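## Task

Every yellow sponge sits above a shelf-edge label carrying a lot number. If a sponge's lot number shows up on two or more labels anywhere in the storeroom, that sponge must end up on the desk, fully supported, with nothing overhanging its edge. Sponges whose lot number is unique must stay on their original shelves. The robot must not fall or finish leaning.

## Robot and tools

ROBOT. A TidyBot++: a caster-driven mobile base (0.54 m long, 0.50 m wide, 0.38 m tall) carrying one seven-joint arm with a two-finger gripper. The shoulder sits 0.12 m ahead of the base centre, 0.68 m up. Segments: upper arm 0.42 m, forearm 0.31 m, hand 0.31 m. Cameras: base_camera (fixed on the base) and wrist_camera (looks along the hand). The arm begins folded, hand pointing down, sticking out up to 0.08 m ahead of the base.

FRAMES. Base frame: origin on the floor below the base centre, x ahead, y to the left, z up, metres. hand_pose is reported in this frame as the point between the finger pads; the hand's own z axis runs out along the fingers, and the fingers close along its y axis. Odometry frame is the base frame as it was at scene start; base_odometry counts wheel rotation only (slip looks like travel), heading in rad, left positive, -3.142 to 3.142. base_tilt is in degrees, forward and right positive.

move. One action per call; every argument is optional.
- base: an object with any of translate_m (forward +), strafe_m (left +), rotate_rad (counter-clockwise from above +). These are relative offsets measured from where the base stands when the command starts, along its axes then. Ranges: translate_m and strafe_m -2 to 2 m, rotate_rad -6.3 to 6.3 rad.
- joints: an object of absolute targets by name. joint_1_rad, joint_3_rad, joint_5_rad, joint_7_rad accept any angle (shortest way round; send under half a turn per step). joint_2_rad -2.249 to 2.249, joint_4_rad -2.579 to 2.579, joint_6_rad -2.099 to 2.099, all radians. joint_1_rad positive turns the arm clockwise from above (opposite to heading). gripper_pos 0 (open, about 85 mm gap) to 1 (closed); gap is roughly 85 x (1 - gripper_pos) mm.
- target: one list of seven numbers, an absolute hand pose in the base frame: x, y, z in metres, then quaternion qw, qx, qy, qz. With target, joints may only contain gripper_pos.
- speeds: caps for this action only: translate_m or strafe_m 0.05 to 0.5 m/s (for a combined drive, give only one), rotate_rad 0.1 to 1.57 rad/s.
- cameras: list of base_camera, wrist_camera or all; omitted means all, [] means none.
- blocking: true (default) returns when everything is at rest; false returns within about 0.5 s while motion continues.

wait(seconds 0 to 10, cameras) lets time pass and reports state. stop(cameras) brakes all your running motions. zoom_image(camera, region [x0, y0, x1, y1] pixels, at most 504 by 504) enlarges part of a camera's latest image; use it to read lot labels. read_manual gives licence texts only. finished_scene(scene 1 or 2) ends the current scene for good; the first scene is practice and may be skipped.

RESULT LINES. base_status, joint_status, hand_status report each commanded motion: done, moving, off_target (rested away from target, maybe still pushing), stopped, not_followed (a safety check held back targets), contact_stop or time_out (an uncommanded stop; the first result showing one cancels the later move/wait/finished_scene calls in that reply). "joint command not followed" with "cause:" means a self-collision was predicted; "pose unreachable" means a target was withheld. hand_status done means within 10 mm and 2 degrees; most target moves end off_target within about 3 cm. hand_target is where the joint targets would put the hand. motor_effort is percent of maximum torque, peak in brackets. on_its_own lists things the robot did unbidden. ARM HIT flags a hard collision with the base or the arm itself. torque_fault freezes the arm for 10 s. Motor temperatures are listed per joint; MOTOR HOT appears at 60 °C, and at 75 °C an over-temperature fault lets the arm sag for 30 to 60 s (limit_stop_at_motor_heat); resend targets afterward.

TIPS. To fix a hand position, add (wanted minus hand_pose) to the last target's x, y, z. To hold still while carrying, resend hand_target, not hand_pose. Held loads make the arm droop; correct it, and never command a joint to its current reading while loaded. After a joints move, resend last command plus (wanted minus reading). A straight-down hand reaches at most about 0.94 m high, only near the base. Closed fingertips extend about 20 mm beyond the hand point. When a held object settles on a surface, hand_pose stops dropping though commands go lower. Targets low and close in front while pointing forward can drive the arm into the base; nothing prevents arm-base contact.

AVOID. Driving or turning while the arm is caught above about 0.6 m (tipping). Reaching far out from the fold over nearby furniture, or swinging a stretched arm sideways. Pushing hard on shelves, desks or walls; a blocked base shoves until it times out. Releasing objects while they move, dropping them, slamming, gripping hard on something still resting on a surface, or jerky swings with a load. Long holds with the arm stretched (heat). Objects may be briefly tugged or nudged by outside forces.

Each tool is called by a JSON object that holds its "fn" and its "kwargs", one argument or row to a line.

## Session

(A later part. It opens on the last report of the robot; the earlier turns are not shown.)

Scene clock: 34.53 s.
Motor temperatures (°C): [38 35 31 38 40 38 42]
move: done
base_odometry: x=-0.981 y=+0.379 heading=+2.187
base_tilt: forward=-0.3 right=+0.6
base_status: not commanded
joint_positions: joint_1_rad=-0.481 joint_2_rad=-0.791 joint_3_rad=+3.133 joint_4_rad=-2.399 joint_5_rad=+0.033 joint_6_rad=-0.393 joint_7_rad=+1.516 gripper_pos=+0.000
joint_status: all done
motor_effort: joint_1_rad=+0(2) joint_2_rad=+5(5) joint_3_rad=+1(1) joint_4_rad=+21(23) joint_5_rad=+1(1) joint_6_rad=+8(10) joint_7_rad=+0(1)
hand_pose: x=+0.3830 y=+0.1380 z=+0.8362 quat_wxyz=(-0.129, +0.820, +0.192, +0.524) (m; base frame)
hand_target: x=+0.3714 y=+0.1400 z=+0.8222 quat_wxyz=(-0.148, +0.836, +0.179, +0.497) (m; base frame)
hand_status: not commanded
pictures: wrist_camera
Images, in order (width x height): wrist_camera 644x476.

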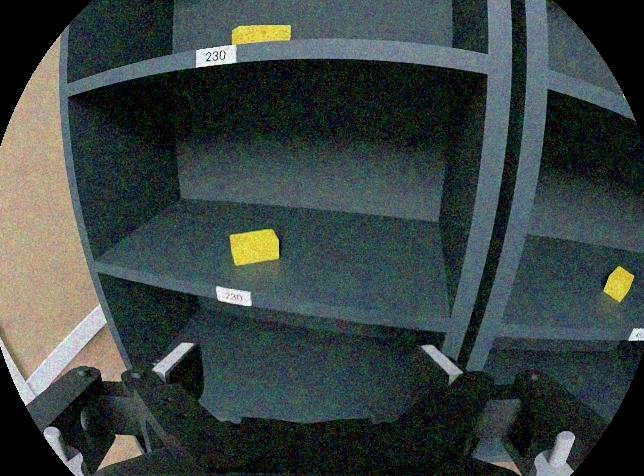

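{"fn": "move", "kwargs": {
  "base": {"translate_m": -0.9, "strafe_m": -0.43},
  "joints": {"joint_1_rad": 0.0, "joint_6_rad": -0.1},
  "cameras": []
}}

{"fn": "move", "kwargs": {
  "base": {"translate_m": -1.35},
  "cameras": ["wrist_camera"]
}}

{"fn": "move", "kwargs": {
  "base": {"rotate_rad": -1.57}
}}

Scene clock: 38.83 s.
Motor temperatures (°C): [38 35 31 38 40 38 42]
move: done
base_odometry: x=-0.109 y=-0.107 heading=+2.187
base_tilt: forward=-0.4 right=+0.6
base_status: done
joint_positions: joint_1_rad=-0.018 joint_2_rad=-0.793 joint_3_rad=+3.133 joint_4_rad=-2.399 joint_5_rad=+0.033 joint_6_rad=-0.160 joint_7_rad=+1.516 gripper_pos=+0.000
joint_status: all done
motor_effort: joint_1_rad=+0(2) joint_2_rad=+3(6) joint_3_rad=+1(2) joint_4_rad=+23(24) joint_5_rad=+1(1) joint_6_rad=+9(10) joint_7_rad=+0(1)
hand_pose: x=+0.4386 y=+0.0088 z=+0.9057 quat_wxyz=(-0.010, +0.773, +0.001, +0.635) (m; base frame)
hand_target: x=+0.4401 y=+0.0020 z=+0.9256 quat_wxyz=(-0.027, +0.751, -0.030, +0.659) (m; base frame)
hand_status: not commanded
pictures: none
No camera images: "cameras" was empty.

Scene clock: 42.40 s.
Motor temperatures (°C): [38 35 31 38 40 38 42]
move: done
base_odometry: x=+0.671 y=-1.208 heading=+2.188
base_tilt: forward=-0.3 right=+0.6
base_status: done
joint_positions: joint_1_rad=-0.018 joint_2_rad=-0.795 joint_3_rad=+3.133 joint_4_rad=-2.399 joint_5_rad=+0.033 joint_6_rad=-0.157 joint_7_rad=+1.516 gripper_pos=+0.000
joint_status: not commanded
motor_effort: joint_1_rad=+0(1) joint_2_rad=+4(7) joint_3_rad=+1(2) joint_4_rad=+22(23) joint_5_rad=+1(1) joint_6_rad=+8(9) joint_7_rad=+0(1)
hand_pose: x=+0.4382 y=+0.0088 z=+0.9073 quat_wxyz=(-0.010, +0.771, +0.001, +0.637) (m; base frame)
hand_target: x=+0.4401 y=+0.0020 z=+0.9256 quat_wxyz=(-0.027, +0.751, -0.030, +0.659) (m; base frame)
hand_status: not commanded
pictures: wrist_camera
Images, in order (width x height): wrist_camera 644x476.

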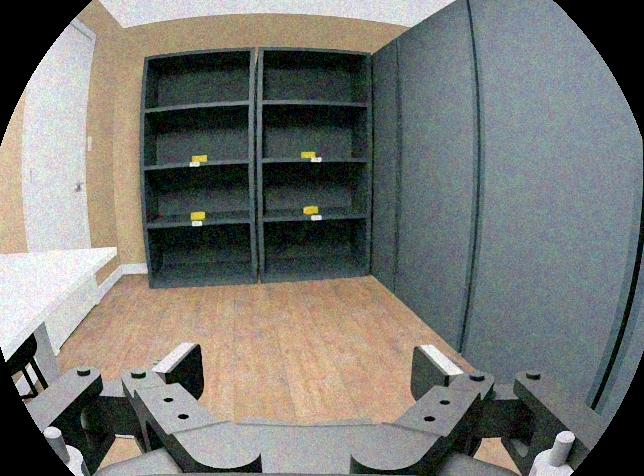

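Scene clock: 44.70 s.
Motor temperatures (°C): [38 35 31 38 40 38 42]
move: done
base_odometry: x=+0.672 y=-1.208 heading=+0.619
base_tilt: forward=-0.3 right=+0.6
base_status: done
joint_positions: joint_1_rad=-0.014 joint_2_rad=-0.795 joint_3_rad=+3.133 joint_4_rad=-2.399 joint_5_rad=+0.033 joint_6_rad=-0.157 joint_7_rad=+1.516 gripper_pos=+0.000
joint_status: not commanded
motor_effort: joint_1_rad=+0(1) joint_2_rad=+4(5) joint_3_rad=+1(2) joint_4_rad=+23(23) joint_5_rad=+1(1) joint_6_rad=+9(9) joint_7_rad=+0(1)
hand_pose: x=+0.4382 y=+0.0075 z=+0.9074 quat_wxyz=(-0.009, +0.771, +0.000, +0.637) (m; base frame)
hand_target: x=+0.4401 y=+0.0020 z=+0.9256 quat_wxyz=(-0.027, +0.751, -0.030, +0.659) (m; base frame)
hand_status: not commanded
pictures: base_camera, wrist_camera
Images, in order (width x height): base_camera 644x364, wrist_camera 644x476.

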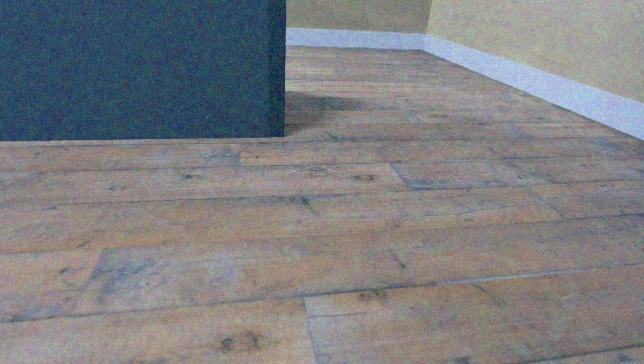

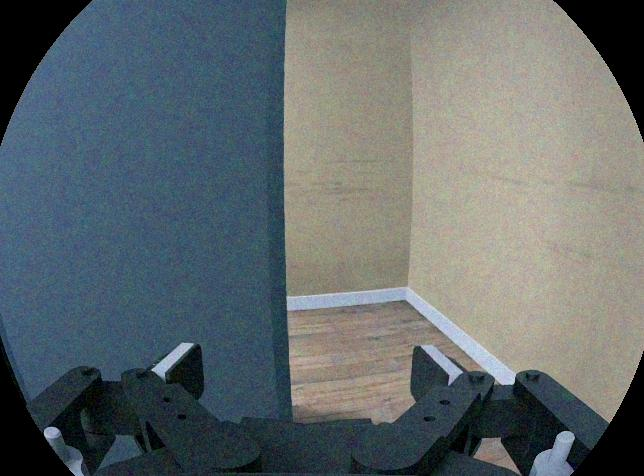

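{"fn": "move", "kwargs": {
  "base": {"strafe_m": -0.25}
}}

Scene clock: 46.67 s.
Motor temperatures (°C): [38 35 31 38 40 38 42]
move: done
base_odometry: x=+0.816 y=-1.412 heading=+0.618
base_tilt: forward=-0.3 right=+0.6
base_status: done
joint_positions: joint_1_rad=-0.014 joint_2_rad=-0.795 joint_3_rad=+3.136 joint_4_rad=-2.399 joint_5_rad=+0.033 joint_6_rad=-0.157 joint_7_rad=+1.516 gripper_pos=+0.000
joint_status: not commanded
motor_effort: joint_1_rad=+0(1) joint_2_rad=+4(5) joint_3_rad=+1(3) joint_4_rad=+23(23) joint_5_rad=+1(1) joint_6_rad=+9(9) joint_7_rad=+0(1)
hand_pose: x=+0.4383 y=+0.0062 z=+0.9074 quat_wxyz=(-0.009, +0.771, -0.002, +0.637) (m; base frame)
hand_target: x=+0.4401 y=+0.0020 z=+0.9256 quat_wxyz=(-0.027, +0.751, -0.030, +0.659) (m; base frame)
hand_status: not commanded
pictures: base_camera, wrist_camera
Images, in order (width x height): base_camera 644x364, wrist_camera 644x476.

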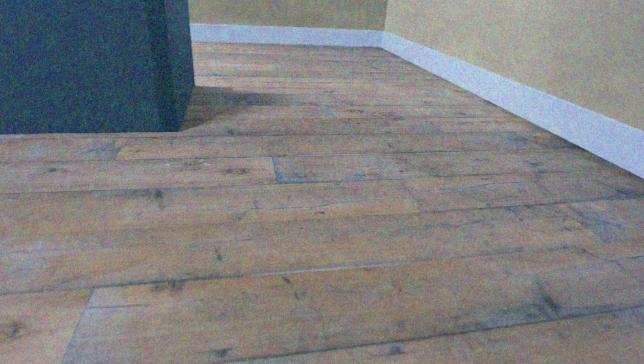

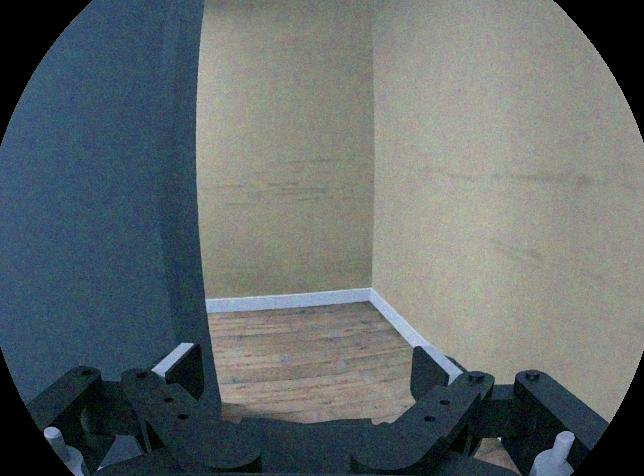

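{"fn": "move", "kwargs": {
  "base": {"rotate_rad": 0.15},
  "joints": {"joint_6_rad": -0.3}
}}

Scene clock: 48.90 s.
Motor temperatures (°C): [38 35 31 38 40 38 42]
move: done
base_odometry: x=+0.817 y=-1.412 heading=+0.768
base_tilt: forward=-0.4 right=+0.6
base_status: done
joint_positions: joint_1_rad=-0.013 joint_2_rad=-0.795 joint_3_rad=+3.136 joint_4_rad=-2.399 joint_5_rad=+0.033 joint_6_rad=-0.296 joint_7_rad=+1.516 gripper_pos=+0.000
joint_status: all done
motor_effort: joint_1_rad=+0(1) joint_2_rad=+5(5) joint_3_rad=+1(2) joint_4_rad=+23(25) joint_5_rad=+1(1) joint_6_rad=+8(10) joint_7_rad=+0(1)
hand_pose: x=+0.4272 y=+0.0043 z=+0.8654 quat_wxyz=(-0.006, +0.813, -0.004, +0.582) (m; base frame)
hand_target: x=+0.4260 y=+0.0019 z=+0.8651 quat_wxyz=(-0.023, +0.813, -0.032, +0.581) (m; base frame)
hand_status: not commanded
pictures: base_camera, wrist_camera
Images, in order (width x height): base_camera 644x364, wrist_camera 644x476.

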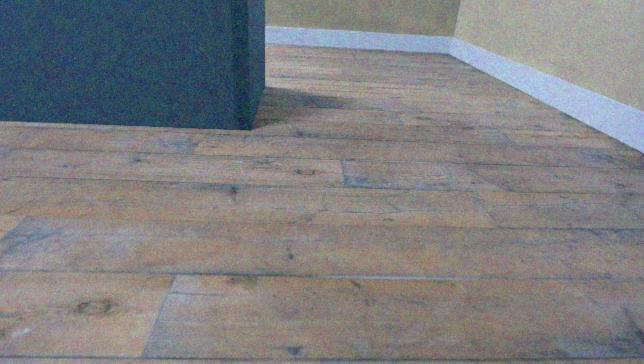

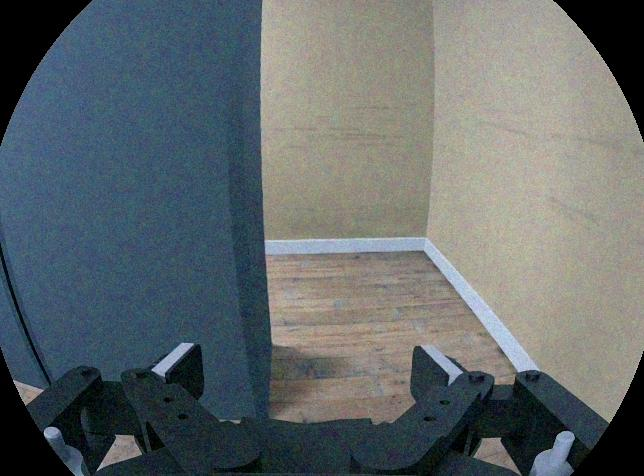

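{"fn": "move", "kwargs": {
  "base": {"translate_m": 1.0, "strafe_m": -0.34},
  "cameras": []
}}

{"fn": "move", "kwargs": {
  "base": {"translate_m": 1.15},
  "cameras": []
}}

{"fn": "move", "kwargs": {
  "base": {"rotate_rad": 1.8}
}}

Scene clock: 53.00 s.
Motor temperatures (°C): [38 35 31 38 40 38 42]
move: done
base_odometry: x=+1.772 y=-0.962 heading=+0.769
base_tilt: forward=-0.3 right=+0.6
base_status: done
joint_positions: joint_1_rad=-0.013 joint_2_rad=-0.796 joint_3_rad=+3.136 joint_4_rad=-2.399 joint_5_rad=+0.033 joint_6_rad=-0.296 joint_7_rad=+1.516 gripper_pos=+0.000
joint_status: not commanded
motor_effort: joint_1_rad=-1(1) joint_2_rad=+5(7) joint_3_rad=+1(2) joint_4_rad=+22(23) joint_5_rad=+1(1) joint_6_rad=+8(9) joint_7_rad=+0(1)
hand_pose: x=+0.4271 y=+0.0043 z=+0.8657 quat_wxyz=(-0.006, +0.813, -0.004, +0.582) (m; base frame)
hand_target: x=+0.4260 y=+0.0019 z=+0.8651 quat_wxyz=(-0.023, +0.813, -0.032, +0.581) (m; base frame)
hand_status: not commanded
pictures: none
No camera images: "cameras" was empty.

Scene clock: 56.07 s.
Motor temperatures (°C): [38 35 31 38 40 38 42]
move: done
base_odometry: x=+2.599 y=-0.162 heading=+0.768
base_tilt: forward=-0.4 right=+0.6
base_status: done
joint_positions: joint_1_rad=-0.013 joint_2_rad=-0.797 joint_3_rad=+3.136 joint_4_rad=-2.399 joint_5_rad=+0.033 joint_6_rad=-0.296 joint_7_rad=+1.516 gripper_pos=+0.000
joint_status: not commanded
motor_effort: joint_1_rad=+0(1) joint_2_rad=+5(8) joint_3_rad=+1(2) joint_4_rad=+22(23) joint_5_rad=+1(1) joint_6_rad=+8(9) joint_7_rad=+0(1)
hand_pose: x=+0.4270 y=+0.0043 z=+0.8658 quat_wxyz=(-0.006, +0.813, -0.004, +0.582) (m; base frame)
hand_target: x=+0.4260 y=+0.0019 z=+0.8651 quat_wxyz=(-0.023, +0.813, -0.032, +0.581) (m; base frame)
hand_status: not commanded
pictures: none
No camera images: "cameras" was empty.

Scene clock: 58.50 s.
Motor temperatures (°C): [38 35 31 38 40 38 42]
move: done
base_odometry: x=+2.599 y=-0.162 heading=+2.568
base_tilt: forward=-0.3 right=+0.6
base_status: done
joint_positions: joint_1_rad=-0.013 joint_2_rad=-0.797 joint_3_rad=+3.136 joint_4_rad=-2.399 joint_5_rad=+0.033 joint_6_rad=-0.296 joint_7_rad=+1.516 gripper_pos=+0.000
joint_status: not commanded
motor_effort: joint_1_rad=+0(1) joint_2_rad=+5(5) joint_3_rad=+1(2) joint_4_rad=+23(23) joint_5_rad=+1(1) joint_6_rad=+8(9) joint_7_rad=+0(1)
hand_pose: x=+0.4270 y=+0.0041 z=+0.8658 quat_wxyz=(-0.006, +0.813, -0.004, +0.582) (m; base frame)
hand_target: x=+0.4260 y=+0.0019 z=+0.8651 quat_wxyz=(-0.023, +0.813, -0.032, +0.581) (m; base frame)
hand_status: not commanded
pictures: base_camera, wrist_camera
Images, in order (width x height): base_camera 644x364, wrist_camera 644x476.

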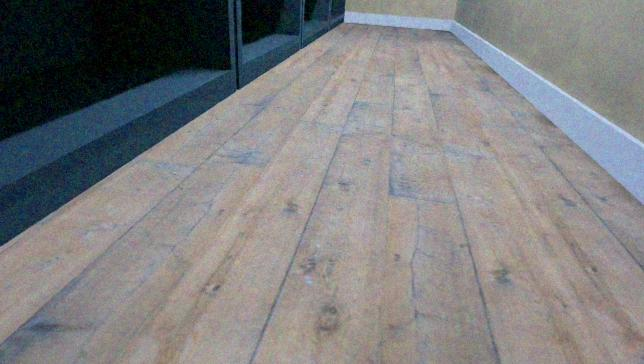

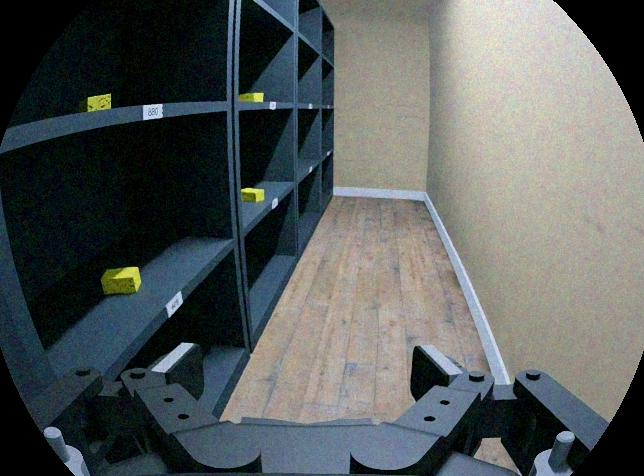

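{"fn": "move", "kwargs": {
  "base": {"rotate_rad": -0.228},
  "joints": {"joint_1_rad": -1.57},
  "cameras": []
}}

{"fn": "move", "kwargs": {
  "base": {"translate_m": 0.72},
  "cameras": ["wrist_camera"]
}}

Scene clock: 61.77 s.
Motor temperatures (°C): [38 35 31 38 40 38 42]
move: done
base_odometry: x=+2.599 y=-0.162 heading=+2.340
base_tilt: forward=-0.4 right=+0.6
base_status: done
joint_positions: joint_1_rad=-1.551 joint_2_rad=-0.797 joint_3_rad=+3.136 joint_4_rad=-2.399 joint_5_rad=+0.033 joint_6_rad=-0.296 joint_7_rad=+1.516 gripper_pos=+0.000
joint_status: all done
motor_effort: joint_1_rad=-1(3) joint_2_rad=+5(5) joint_3_rad=+1(2) joint_4_rad=+22(23) joint_5_rad=+1(1) joint_6_rad=+8(9) joint_7_rad=+0(1)
hand_pose: x=+0.1248 y=+0.3080 z=+0.8658 quat_wxyz=(-0.409, +0.587, +0.563, +0.414) (m; base frame)
hand_target: x=+0.1173 y=+0.3070 z=+0.8651 quat_wxyz=(-0.427, +0.598, +0.552, +0.395) (m; base frame)
hand_status: not commanded
pictures: none
No camera images: "cameras" was empty.

Scene clock: 64.20 s.
Motor temperatures (°C): [38 35 31 38 40 38 42]
move: done
base_odometry: x=+2.098 y=+0.355 heading=+2.342
base_tilt: forward=-0.3 right=+0.6
base_status: done
joint_positions: joint_1_rad=-1.554 joint_2_rad=-0.797 joint_3_rad=+3.137 joint_4_rad=-2.399 joint_5_rad=+0.033 joint_6_rad=-0.296 joint_7_rad=+1.516 gripper_pos=+0.000
joint_status: not commanded
motor_effort: joint_1_rad=+0(1) joint_2_rad=+5(5) joint_3_rad=+1(4) joint_4_rad=+23(23) joint_5_rad=+1(1) joint_6_rad=+8(9) joint_7_rad=+0(1)
hand_pose: x=+0.1242 y=+0.3080 z=+0.8658 quat_wxyz=(-0.410, +0.586, +0.563, +0.414) (m; base frame)
hand_target: x=+0.1173 y=+0.3070 z=+0.8651 quat_wxyz=(-0.427, +0.598, +0.552, +0.395) (m; base frame)
hand_status: not commanded
pictures: wrist_camera
Images, in order (width x height): wrist_camera 644x476.

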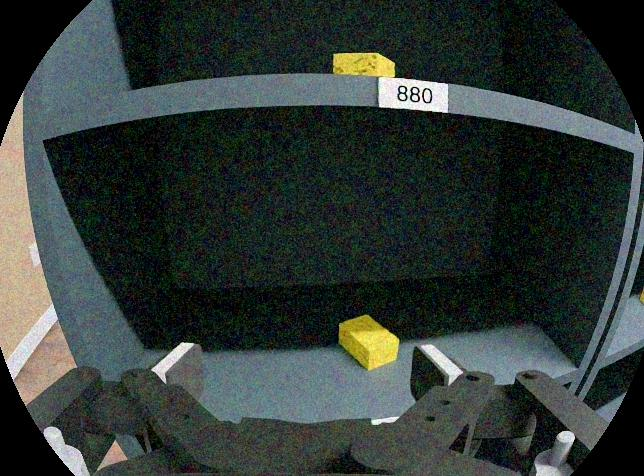

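{"fn": "move", "kwargs": {
  "joints": {"joint_6_rad": -0.85},
  "cameras": ["wrist_camera"]
}}

{"fn": "zoom_image", "kwargs": {
  "camera": "wrist_camera",
  "region": [260, 140, 460, 290]
}}

Scene clock: 65.63 s.
Motor temperatures (°C): [38 35 31 38 40 38 42]
move: done
base_odometry: x=+2.098 y=+0.355 heading=+2.342
base_tilt: forward=-0.3 right=+0.6
base_status: not commanded
joint_positions: joint_1_rad=-1.554 joint_2_rad=-0.797 joint_3_rad=+3.137 joint_4_rad=-2.399 joint_5_rad=+0.033 joint_6_rad=-0.800 joint_7_rad=+1.516 gripper_pos=+0.000
joint_status: all done
motor_effort: joint_1_rad=-1(1) joint_2_rad=+6(6) joint_3_rad=+1(1) joint_4_rad=+21(23) joint_5_rad=+1(1) joint_6_rad=+7(8) joint_7_rad=+0(1)
hand_pose: x=+0.1280 y=+0.2230 z=+0.7362 quat_wxyz=(-0.249, +0.676, +0.642, +0.263) (m; base frame)
hand_target: x=+0.1175 y=+0.2109 z=+0.7260 quat_wxyz=(-0.249, +0.691, +0.638, +0.230) (m; base frame)
hand_status: not commanded
pictures: wrist_camera
Images, in order (width x height): wrist_camera 644x476.

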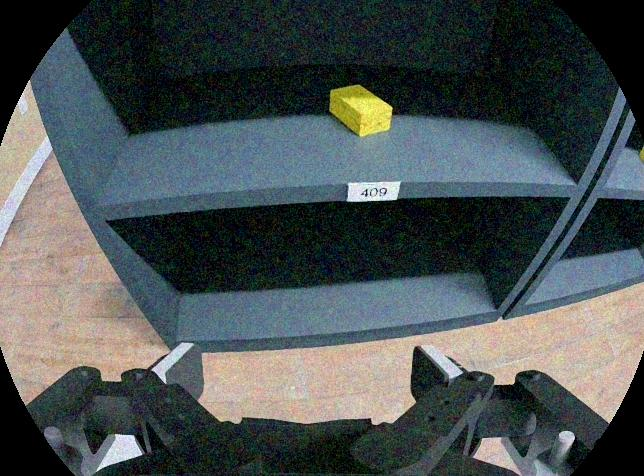

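Scaled by 2.520.

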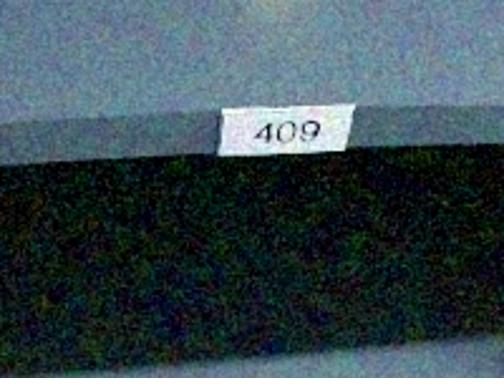

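{"fn": "move", "kwargs": {
  "base": {"translate_m": 0.76},
  "joints": {"joint_6_rad": -0.52},
  "cameras": ["wrist_camera"]
}}

{"fn": "zoom_image", "kwargs": {
  "camera": "wrist_camera",
  "region": [222, 0, 422, 150]
}}

{"fn": "zoom_image", "kwargs": {
  "camera": "wrist_camera",
  "region": [222, 220, 422, 370]
}}

{"fn": "move", "kwargs": {
  "base": {"translate_m": 0.76},
  "cameras": ["wrist_camera"]
}}

{"fn": "zoom_image", "kwargs": {
  "camera": "wrist_camera",
  "region": [222, 0, 422, 150]
}}

{"fn": "zoom_image", "kwargs": {
  "camera": "wrist_camera",
  "region": [222, 220, 422, 370]
}}

Scene clock: 68.53 s.
Motor temperatures (°C): [38 35 31 38 40 38 42]
move: done
base_odometry: x=+1.568 y=+0.900 heading=+2.343
base_tilt: forward=-0.3 right=+0.6
base_status: done
joint_positions: joint_1_rad=-1.554 joint_2_rad=-0.797 joint_3_rad=+3.137 joint_4_rad=-2.395 joint_5_rad=+0.033 joint_6_rad=-0.544 joint_7_rad=+1.516 gripper_pos=+0.000
joint_status: all done
motor_effort: joint_1_rad=-1(1) joint_2_rad=+5(6) joint_3_rad=+1(2) joint_4_rad=+21(23) joint_5_rad=+1(2) joint_6_rad=+7(8) joint_7_rad=+0(1)
hand_pose: x=+0.1263 y=+0.2751 z=+0.7988 quat_wxyz=(-0.334, +0.635, +0.606, +0.343) (m; base frame)
hand_target: x=+0.1174 y=+0.2779 z=+0.8033 quat_wxyz=(-0.359, +0.641, +0.592, +0.332) (m; base frame)
hand_status: not commanded
pictures: wrist_camera
Images, in order (width x height): wrist_camera 644x476.

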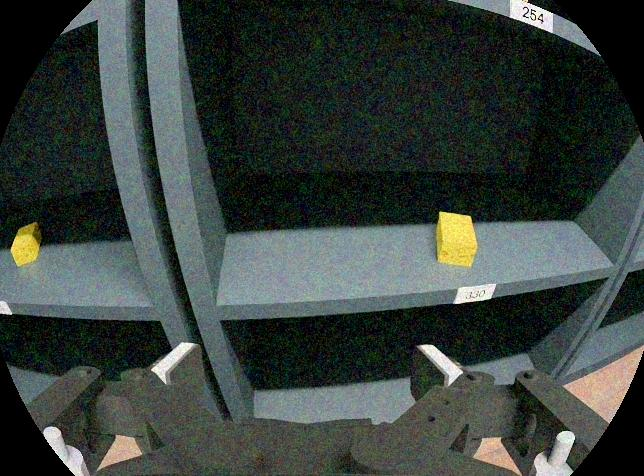

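Scaled by 2.520.

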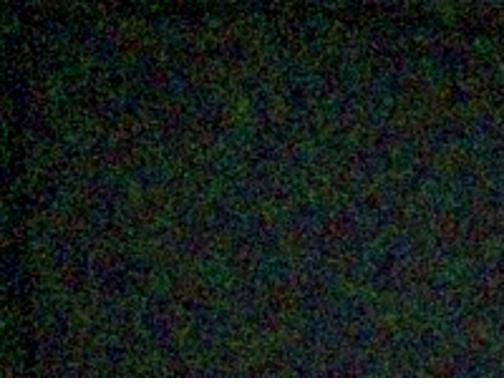

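Scaled by 2.520.

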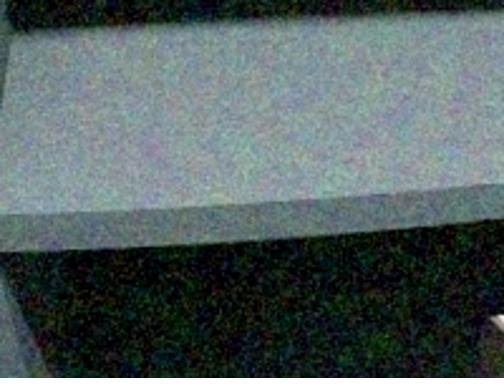

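Scene clock: 71.00 s.
Motor temperatures (°C): [38 35 31 38 40 38 42]
move: done
base_odometry: x=+1.038 y=+1.445 heading=+2.344
base_tilt: forward=-0.4 right=+0.6
base_status: done
joint_positions: joint_1_rad=-1.554 joint_2_rad=-0.797 joint_3_rad=+3.137 joint_4_rad=-2.395 joint_5_rad=+0.033 joint_6_rad=-0.544 joint_7_rad=+1.516 gripper_pos=+0.000
joint_status: not commanded
motor_effort: joint_1_rad=+0(1) joint_2_rad=+5(6) joint_3_rad=+1(2) joint_4_rad=+22(23) joint_5_rad=+1(1) joint_6_rad=+8(8) joint_7_rad=+0(1)
hand_pose: x=+0.1262 y=+0.2751 z=+0.7988 quat_wxyz=(-0.334, +0.635, +0.606, +0.343) (m; base frame)
hand_target: x=+0.1174 y=+0.2779 z=+0.8033 quat_wxyz=(-0.359, +0.641, +0.592, +0.332) (m; base frame)
hand_status: not commanded
pictures: wrist_camera
Images, in order (width x height): wrist_camera 644x476.

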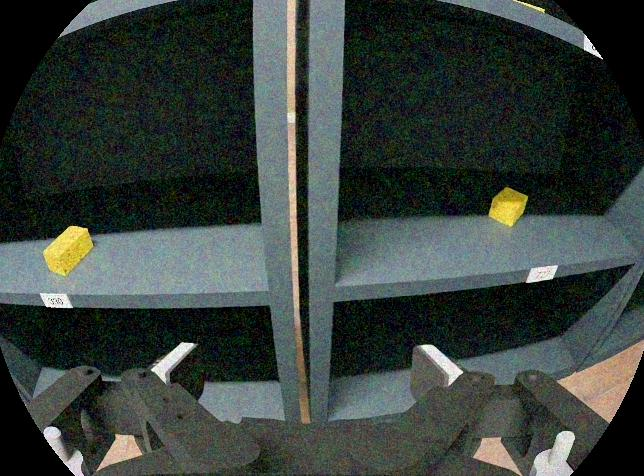

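Scaled by 2.520.

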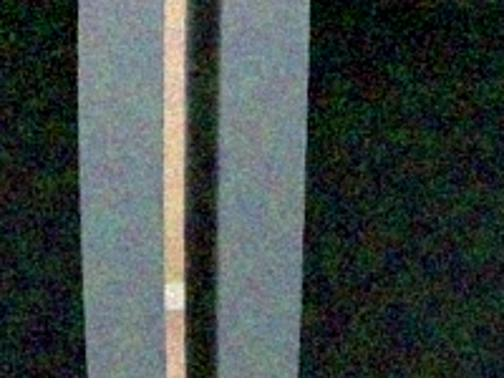

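Scaled by 2.520.

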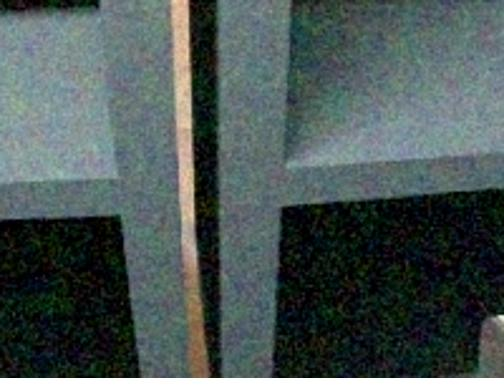

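{"fn": "zoom_image", "kwargs": {
  "camera": "wrist_camera",
  "region": [30, 280, 90, 320]
}}

{"fn": "move", "kwargs": {
  "base": {"translate_m": 0.5},
  "cameras": ["wrist_camera"]
}}

{"fn": "move", "kwargs": {
  "base": {"translate_m": 0.8},
  "cameras": ["wrist_camera"]
}}

Scaled by 8.400.

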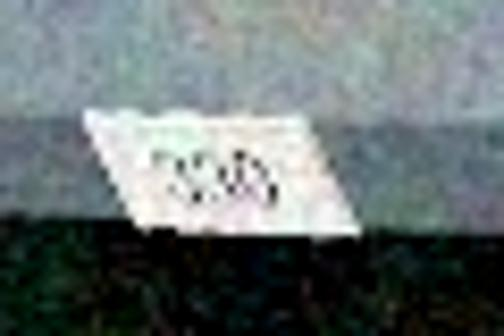

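Scene clock: 73.67 s.
Motor temperatures (°C): [38 35 31 38 40 38 42]
move: done
base_odometry: x=+0.689 y=+1.803 heading=+2.345
base_tilt: forward=-0.3 right=+0.6
base_status: done
joint_positions: joint_1_rad=-1.556 joint_2_rad=-0.797 joint_3_rad=+3.138 joint_4_rad=-2.395 joint_5_rad=+0.033 joint_6_rad=-0.544 joint_7_rad=+1.516 gripper_pos=+0.000
joint_status: not commanded
motor_effort: joint_1_rad=-1(1) joint_2_rad=+5(6) joint_3_rad=+1(2) joint_4_rad=+22(23) joint_5_rad=+1(1) joint_6_rad=+8(8) joint_7_rad=+0(1)
hand_pose: x=+0.1262 y=+0.2751 z=+0.7988 quat_wxyz=(-0.335, +0.635, +0.606, +0.343) (m; base frame)
hand_target: x=+0.1174 y=+0.2779 z=+0.8033 quat_wxyz=(-0.359, +0.641, +0.592, +0.332) (m; base frame)
hand_status: not commanded
pictures: wrist_camera
Images, in order (width x height): wrist_camera 644x476.

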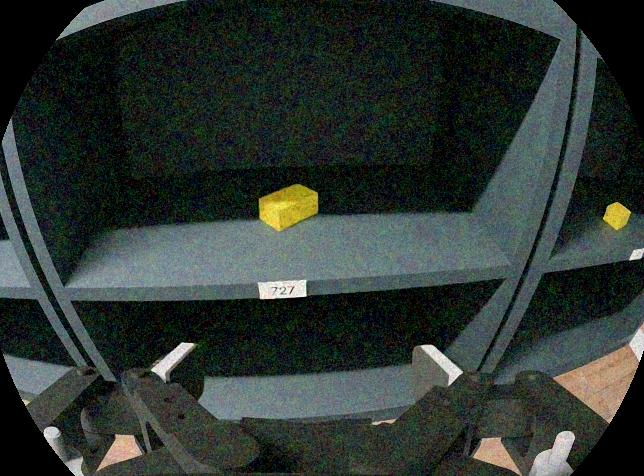

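Scene clock: 76.20 s.
Motor temperatures (°C): [38 35 31 38 40 38 42]
move: done
base_odometry: x=+0.129 y=+2.374 heading=+2.346
base_tilt: forward=-0.4 right=+0.6
base_status: done
joint_positions: joint_1_rad=-1.556 joint_2_rad=-0.797 joint_3_rad=+3.138 joint_4_rad=-2.395 joint_5_rad=+0.033 joint_6_rad=-0.544 joint_7_rad=+1.516 gripper_pos=+0.000
joint_status: not commanded
motor_effort: joint_1_rad=-1(1) joint_2_rad=+5(6) joint_3_rad=+1(3) joint_4_rad=+22(22) joint_5_rad=+1(1) joint_6_rad=+7(8) joint_7_rad=-1(1)
hand_pose: x=+0.1261 y=+0.2751 z=+0.7988 quat_wxyz=(-0.335, +0.635, +0.606, +0.343) (m; base frame)
hand_target: x=+0.1174 y=+0.2779 z=+0.8033 quat_wxyz=(-0.359, +0.641, +0.592, +0.332) (m; base frame)
hand_status: not commanded
pictures: wrist_camera
Images, in order (width x height): wrist_camera 644x476.

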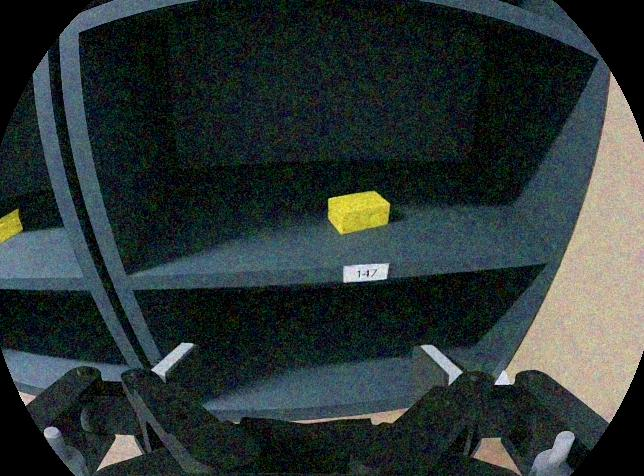

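{"fn": "move", "kwargs": {
  "joints": {"joint_6_rad": -0.2},
  "cameras": ["wrist_camera"]
}}

{"fn": "move", "kwargs": {
  "base": {"translate_m": -0.8},
  "cameras": ["wrist_camera"]
}}

{"fn": "move", "kwargs": {
  "base": {"translate_m": -0.9},
  "cameras": ["wrist_camera"]
}}

Scene clock: 77.47 s.
Motor temperatures (°C): [38 35 31 38 40 38 42]
move: done
base_odometry: x=+0.129 y=+2.374 heading=+2.346
base_tilt: forward=-0.3 right=+0.6
base_status: not commanded
joint_positions: joint_1_rad=-1.556 joint_2_rad=-0.797 joint_3_rad=+3.138 joint_4_rad=-2.392 joint_5_rad=+0.033 joint_6_rad=-0.244 joint_7_rad=+1.516 gripper_pos=+0.000
joint_status: all done
motor_effort: joint_1_rad=+0(1) joint_2_rad=+4(5) joint_3_rad=+1(1) joint_4_rad=+22(24) joint_5_rad=+1(1) joint_6_rad=+8(9) joint_7_rad=-1(1)
hand_pose: x=+0.1235 y=+0.3135 z=+0.8855 quat_wxyz=(-0.428, +0.573, +0.551, +0.430) (m; base frame)
hand_target: x=+0.1173 y=+0.3155 z=+0.8950 quat_wxyz=(-0.457, +0.576, +0.531, +0.422) (m; base frame)
hand_status: not commanded
pictures: wrist_camera
Images, in order (width x height): wrist_camera 644x476.

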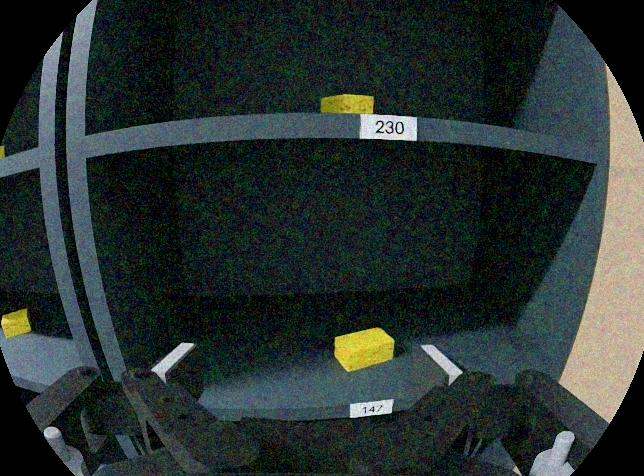

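Scene clock: 80.10 s.
Motor temperatures (°C): [38 35 31 38 40 38 42]
move: done
base_odometry: x=+0.689 y=+1.803 heading=+2.347
base_tilt: forward=-0.4 right=+0.6
base_status: done
joint_positions: joint_1_rad=-1.558 joint_2_rad=-0.797 joint_3_rad=+3.139 joint_4_rad=-2.392 joint_5_rad=+0.033 joint_6_rad=-0.244 joint_7_rad=+1.516 gripper_pos=+0.000
joint_status: not commanded
motor_effort: joint_1_rad=-1(3) joint_2_rad=+4(6) joint_3_rad=+1(3) joint_4_rad=+22(23) joint_5_rad=+1(1) joint_6_rad=+9(9) joint_7_rad=+0(1)
hand_pose: x=+0.1231 y=+0.3135 z=+0.8855 quat_wxyz=(-0.428, +0.573, +0.552, +0.429) (m; base frame)
hand_target: x=+0.1173 y=+0.3155 z=+0.8950 quat_wxyz=(-0.457, +0.576, +0.531, +0.422) (m; base frame)
hand_status: not commanded
pictures: wrist_camera
Images, in order (width x height): wrist_camera 644x476.

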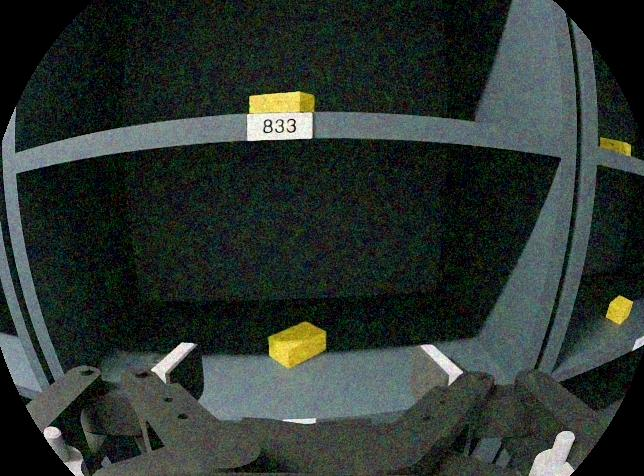

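Scene clock: 82.77 s.
Motor temperatures (°C): [38 35 31 38 40 38 42]
move: done
base_odometry: x=+1.320 y=+1.161 heading=+2.348
base_tilt: forward=-0.4 right=+0.6
base_status: done
joint_positions: joint_1_rad=-1.558 joint_2_rad=-0.797 joint_3_rad=+3.139 joint_4_rad=-2.392 joint_5_rad=+0.033 joint_6_rad=-0.244 joint_7_rad=+1.516 gripper_pos=+0.000
joint_status: not commanded
motor_effort: joint_1_rad=+0(1) joint_2_rad=+4(5) joint_3_rad=+1(2) joint_4_rad=+22(23) joint_5_rad=+1(1) joint_6_rad=+9(9) joint_7_rad=+0(1)
hand_pose: x=+0.1231 y=+0.3135 z=+0.8855 quat_wxyz=(-0.428, +0.573, +0.552, +0.429) (m; base frame)
hand_target: x=+0.1173 y=+0.3155 z=+0.8950 quat_wxyz=(-0.457, +0.576, +0.531, +0.422) (m; base frame)
hand_status: not commanded
pictures: wrist_camera
Images, in order (width x height): wrist_camera 644x476.

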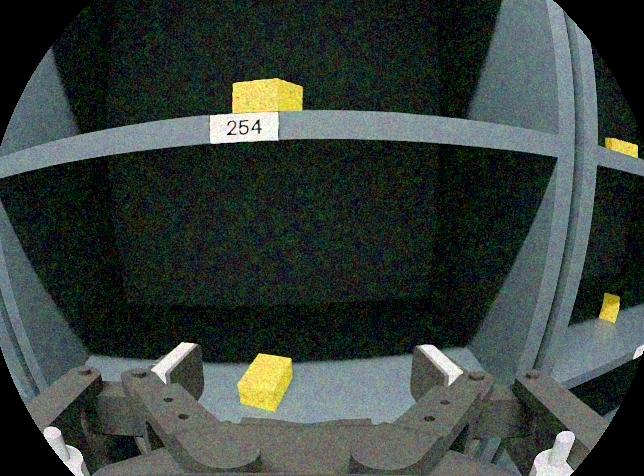

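{"fn": "move", "kwargs": {
  "base": {"translate_m": 1.75},
  "joints": {"joint_6_rad": 0.1}
}}

{"fn": "zoom_image", "kwargs": {
  "camera": "wrist_camera",
  "region": [220, 180, 420, 330]
}}

Scene clock: 90.50 s.
Motor temperatures (°C): [38 35 31 38 40 38 42]
move: done
base_odometry: x=+0.092 y=+2.408 heading=+2.349
base_tilt: forward=-0.4 right=+0.6
base_status: done
joint_positions: joint_1_rad=-1.558 joint_2_rad=-0.797 joint_3_rad=+3.139 joint_4_rad=-2.391 joint_5_rad=+0.033 joint_6_rad=+0.054 joint_7_rad=+1.516 gripper_pos=+0.000
joint_status: all done
motor_effort: joint_1_rad=-1(1) joint_2_rad=+4(6) joint_3_rad=+1(3) joint_4_rad=+23(25) joint_5_rad=+1(1) joint_6_rad=+10(10) joint_7_rad=+0(1)
hand_pose: x=+0.1199 y=+0.3246 z=+0.9780 quat_wxyz=(-0.510, +0.499, +0.486, +0.505) (m; base frame)
hand_target: x=+0.1172 y=+0.3229 z=+0.9878 quat_wxyz=(-0.538, +0.501, +0.463, +0.496) (m; base frame)
hand_status: not commanded
pictures: base_camera, wrist_camera
Images, in order (width x height): base_camera 644x364, wrist_camera 644x476.

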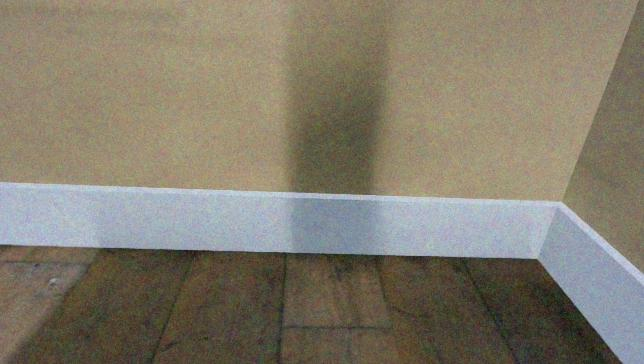

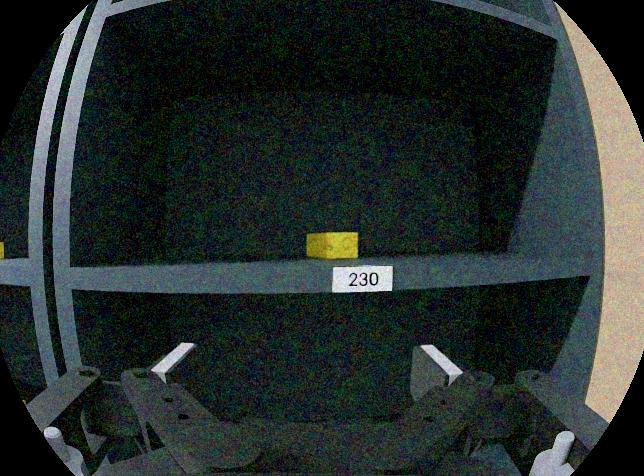

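Scaled by 2.520.

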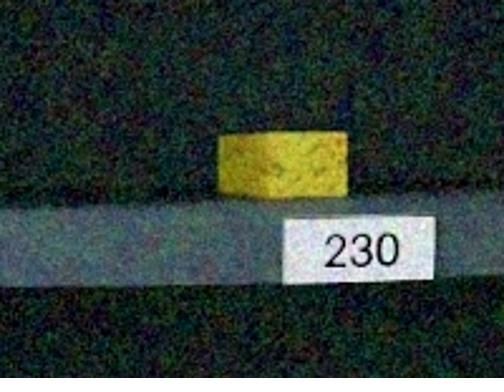

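{"fn": "move", "kwargs": {
  "joints": {"joint_2_rad": -0.176, "joint_4_rad": -0.807, "joint_6_rad": -1.638},
  "cameras": ["wrist_camera"]
}}

{"fn": "zoom_image", "kwargs": {
  "camera": "wrist_camera",
  "region": [220, 100, 420, 250]
}}

Scene clock: 95.63 s.
Motor temperatures (°C): [38 35 31 38 40 38 42]
move: done
base_odometry: x=+0.092 y=+2.408 heading=+2.349
base_tilt: forward=-0.3 right=+0.6
base_status: not commanded
joint_positions: joint_1_rad=-1.558 joint_2_rad=-0.197 joint_3_rad=+3.139 joint_4_rad=-0.829 joint_5_rad=+0.033 joint_6_rad=-1.580 joint_7_rad=+1.516 gripper_pos=+0.000
joint_status: all done
motor_effort: joint_1_rad=+0(1) joint_2_rad=-8(8) joint_3_rad=+0(1) joint_4_rad=+15(25) joint_5_rad=+1(1) joint_6_rad=+7(10) joint_7_rad=+0(1)
hand_pose: x=+0.1312 y=+0.3526 z=+1.1620 quat_wxyz=(-0.313, +0.657, +0.606, +0.321) (m; base frame)
hand_target: x=+0.1173 y=+0.3502 z=+1.1498 quat_wxyz=(-0.311, +0.666, +0.615, +0.286) (m; base frame)
hand_status: not commanded
pictures: wrist_camera
Images, in order (width x height): wrist_camera 644x476.

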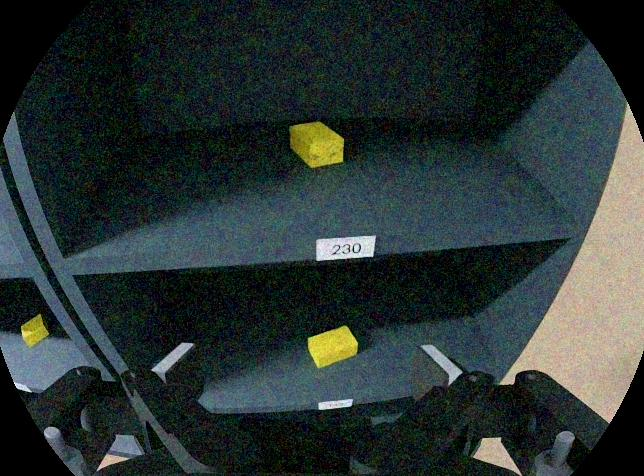

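Scaled by 2.520.

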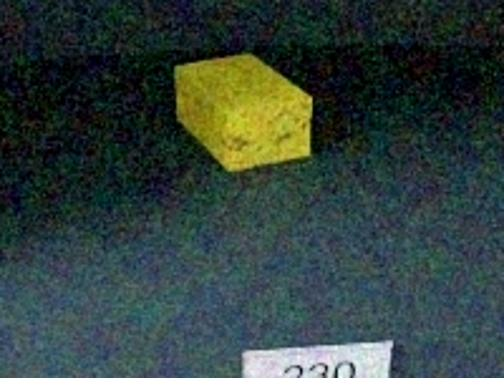

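I'll re-read the current state before continuing.

{"fn": "move", "kwargs": {
  "cameras": ["all"]
}}

Scene clock: 97.90 s.
Motor temperatures (°C): [38 35 31 38 40 38 42]
base_odometry: x=+0.092 y=+2.408 heading=+2.349
base_tilt: forward=-0.3 right=+0.6
base_status: not commanded
joint_positions: joint_1_rad=-1.558 joint_2_rad=-0.197 joint_3_rad=+3.139 joint_4_rad=-0.829 joint_5_rad=+0.033 joint_6_rad=-1.582 joint_7_rad=+1.516 gripper_pos=+0.000
joint_status: all done
motor_effort: joint_1_rad=+0(1) joint_2_rad=-7(8) joint_3_rad=+0(1) joint_4_rad=+15(25) joint_5_rad=+1(1) joint_6_rad=+7(10) joint_7_rad=+0(1)
hand_pose: x=+0.1312 y=+0.3523 z=+1.1615 quat_wxyz=(-0.313, +0.657, +0.606, +0.320) (m; base frame)
hand_target: x=+0.1173 y=+0.3502 z=+1.1498 quat_wxyz=(-0.311, +0.666, +0.615, +0.286) (m; base frame)
hand_status: not commanded
pictures: base_camera, wrist_camera
Images, in order (width x height): base_camera 644x364, wrist_camera 644x476.

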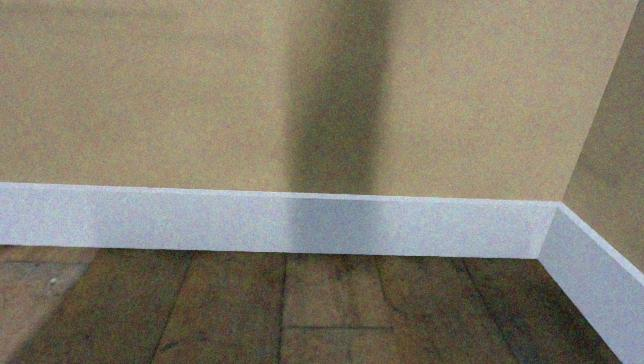

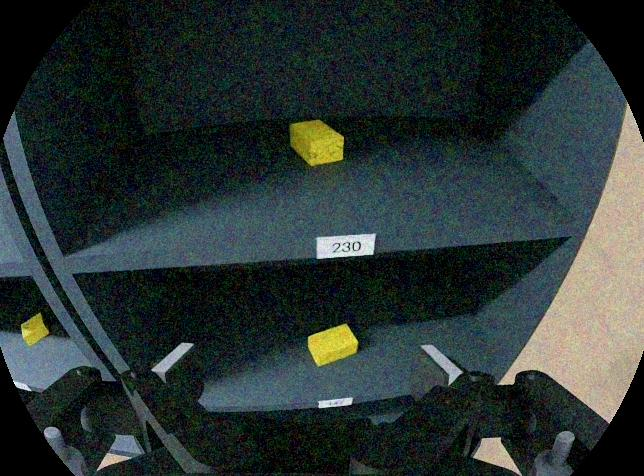

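{"fn": "move", "kwargs": {
  "base": {"translate_m": 0.24, "strafe_m": 0.17},
  "joints": {"joint_1_rad": -1.871, "joint_2_rad": -0.25, "joint_3_rad": 3.14, "joint_4_rad": -1.19, "joint_5_rad": 0.0, "joint_6_rad": -1.15, "joint_7_rad": 1.5},
  "speeds": {"translate_m": 0.25},
  "cameras": ["base_camera", "wrist_camera"]
}}

Scene clock: 102.07 s.
Motor temperatures (°C): [38 35 31 38 40 38 42]
move: done
base_odometry: x=-0.197 y=+2.460 heading=+2.348
base_tilt: forward=-0.3 right=+0.6
base_status: done
joint_positions: joint_1_rad=-1.853 joint_2_rad=-0.238 joint_3_rad=+3.139 joint_4_rad=-1.162 joint_5_rad=+0.033 joint_6_rad=-1.211 joint_7_rad=+1.516 gripper_pos=+0.000
joint_status: all done
motor_effort: joint_1_rad=-1(2) joint_2_rad=-10(11) joint_3_rad=+0(2) joint_4_rad=+19(19) joint_5_rad=+1(2) joint_6_rad=+8(8) joint_7_rad=-1(1)
hand_pose: x=+0.0101 y=+0.4001 z=+1.1138 quat_wxyz=(-0.384, +0.546, +0.685, +0.292) (m; base frame)
hand_target: x=-0.0073 y=+0.4006 z=+1.1204 quat_wxyz=(-0.414, +0.537, +0.678, +0.283) (m; base frame)
hand_status: not commanded
pictures: base_camera, wrist_camera
Images, in order (width x height): base_camera 644x364, wrist_camera 644x476.

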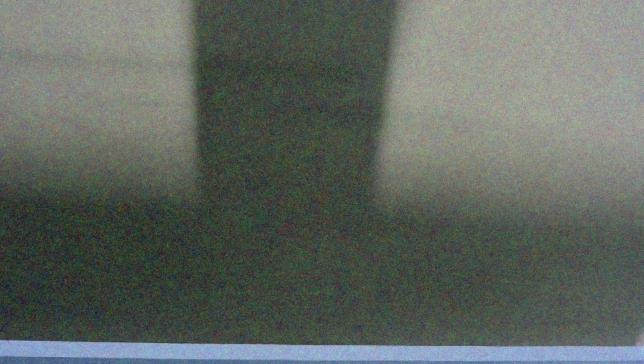

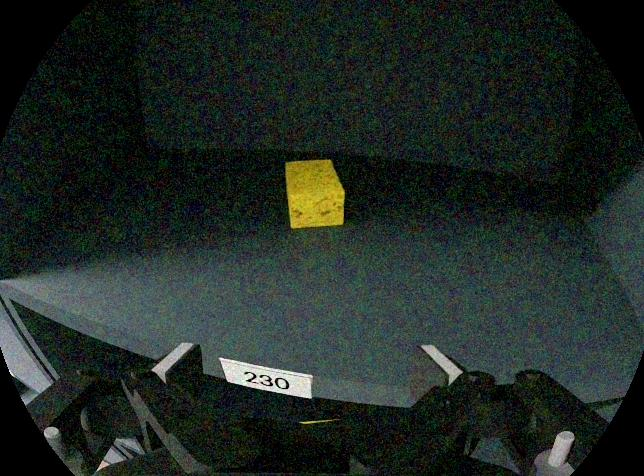

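{"fn": "move", "kwargs": {
  "base": {"translate_m": 0.013, "strafe_m": 0.08},
  "joints": {"joint_1_rad": -1.92, "joint_2_rad": 0.034, "joint_3_rad": 3.14, "joint_4_rad": -1.055, "joint_5_rad": 0.0, "joint_6_rad": -0.93, "joint_7_rad": 1.5},
  "speeds": {"translate_m": 0.2},
  "cameras": ["wrist_camera"]
}}

Scene clock: 105.80 s.
Motor temperatures (°C): [38 35 31 38 40 38 42]
move: done
base_odometry: x=-0.264 y=+2.414 heading=+2.348
base_tilt: forward=-0.4 right=+0.6
base_status: done
joint_positions: joint_1_rad=-1.902 joint_2_rad=+0.028 joint_3_rad=+3.139 joint_4_rad=-1.074 joint_5_rad=+0.033 joint_6_rad=-0.992 joint_7_rad=+1.516 gripper_pos=+0.000
joint_status: all done
motor_effort: joint_1_rad=+0(2) joint_2_rad=-20(26) joint_3_rad=+0(2) joint_4_rad=+20(23) joint_5_rad=+1(2) joint_6_rad=+8(8) joint_7_rad=-1(1)
hand_pose: x=-0.0580 y=+0.5331 z=+1.0893 quat_wxyz=(-0.406, +0.520, +0.692, +0.293) (m; base frame)
hand_target: x=-0.0793 y=+0.5380 z=+1.1131 quat_wxyz=(-0.447, +0.509, +0.676, +0.289) (m; base frame)
hand_status: not commanded
pictures: wrist_camera
Images, in order (width x height): wrist_camera 644x476.

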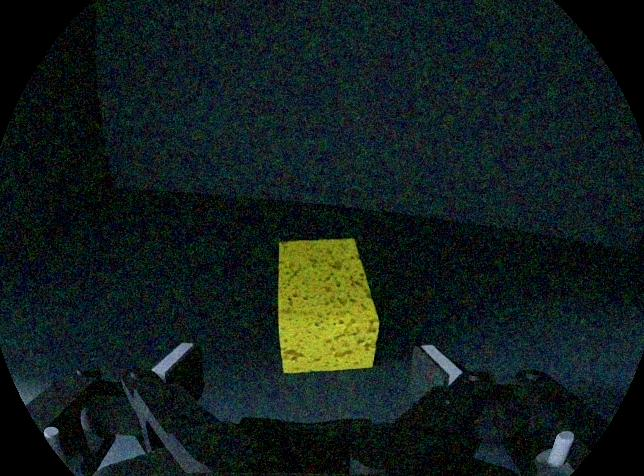

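{"fn": "move", "kwargs": {
  "base": {"translate_m": 0.008, "strafe_m": 0.002},
  "joints": {"joint_1_rad": -1.92, "joint_2_rad": 0.055, "joint_3_rad": 3.14, "joint_4_rad": -1.21, "joint_5_rad": 0.0, "joint_6_rad": -0.80, "joint_7_rad": 1.5},
  "speeds": {"translate_m": 0.1},
  "cameras": ["wrist_camera"]
}}

Scene clock: 108.63 s.
Motor temperatures (°C): [38 35 31 38 40 38 42]
move: done
base_odometry: x=-0.271 y=+2.418 heading=+2.348
base_tilt: forward=-0.3 right=+0.6
base_status: done
joint_positions: joint_1_rad=-1.906 joint_2_rad=+0.038 joint_3_rad=+3.139 joint_4_rad=-1.185 joint_5_rad=+0.033 joint_6_rad=-0.862 joint_7_rad=+1.516 gripper_pos=+0.000
joint_status: all done
motor_effort: joint_1_rad=-1(3) joint_2_rad=-21(23) joint_3_rad=+0(3) joint_4_rad=+21(22) joint_5_rad=+1(2) joint_6_rad=+8(8) joint_7_rad=+0(1)
hand_pose: x=-0.0681 y=+0.5518 z=+1.0565 quat_wxyz=(-0.410, +0.516, +0.693, +0.294) (m; base frame)
hand_target: x=-0.0874 y=+0.5601 z=+1.0489 quat_wxyz=(-0.430, +0.516, +0.686, +0.279) (m; base frame)
hand_status: not commanded
pictures: wrist_camera
Images, in order (width x height): wrist_camera 644x476.

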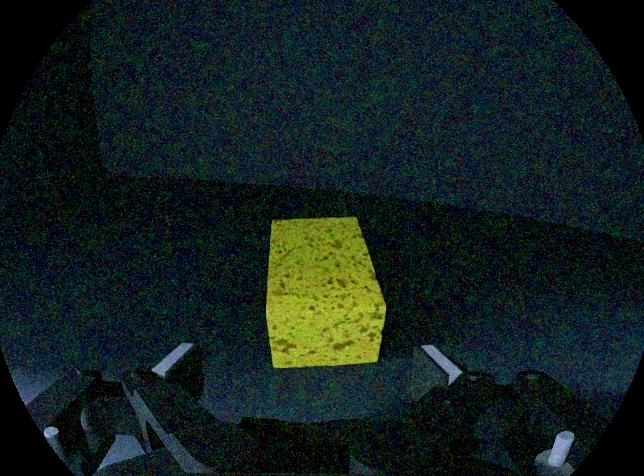

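{"fn": "zoom_image", "kwargs": {
  "camera": "wrist_camera",
  "region": [120, 200, 500, 476]
}}

Scaled by 1.326.

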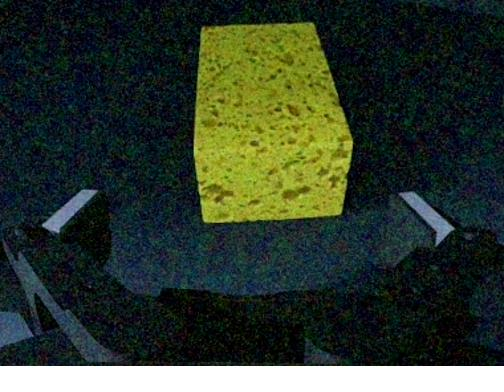

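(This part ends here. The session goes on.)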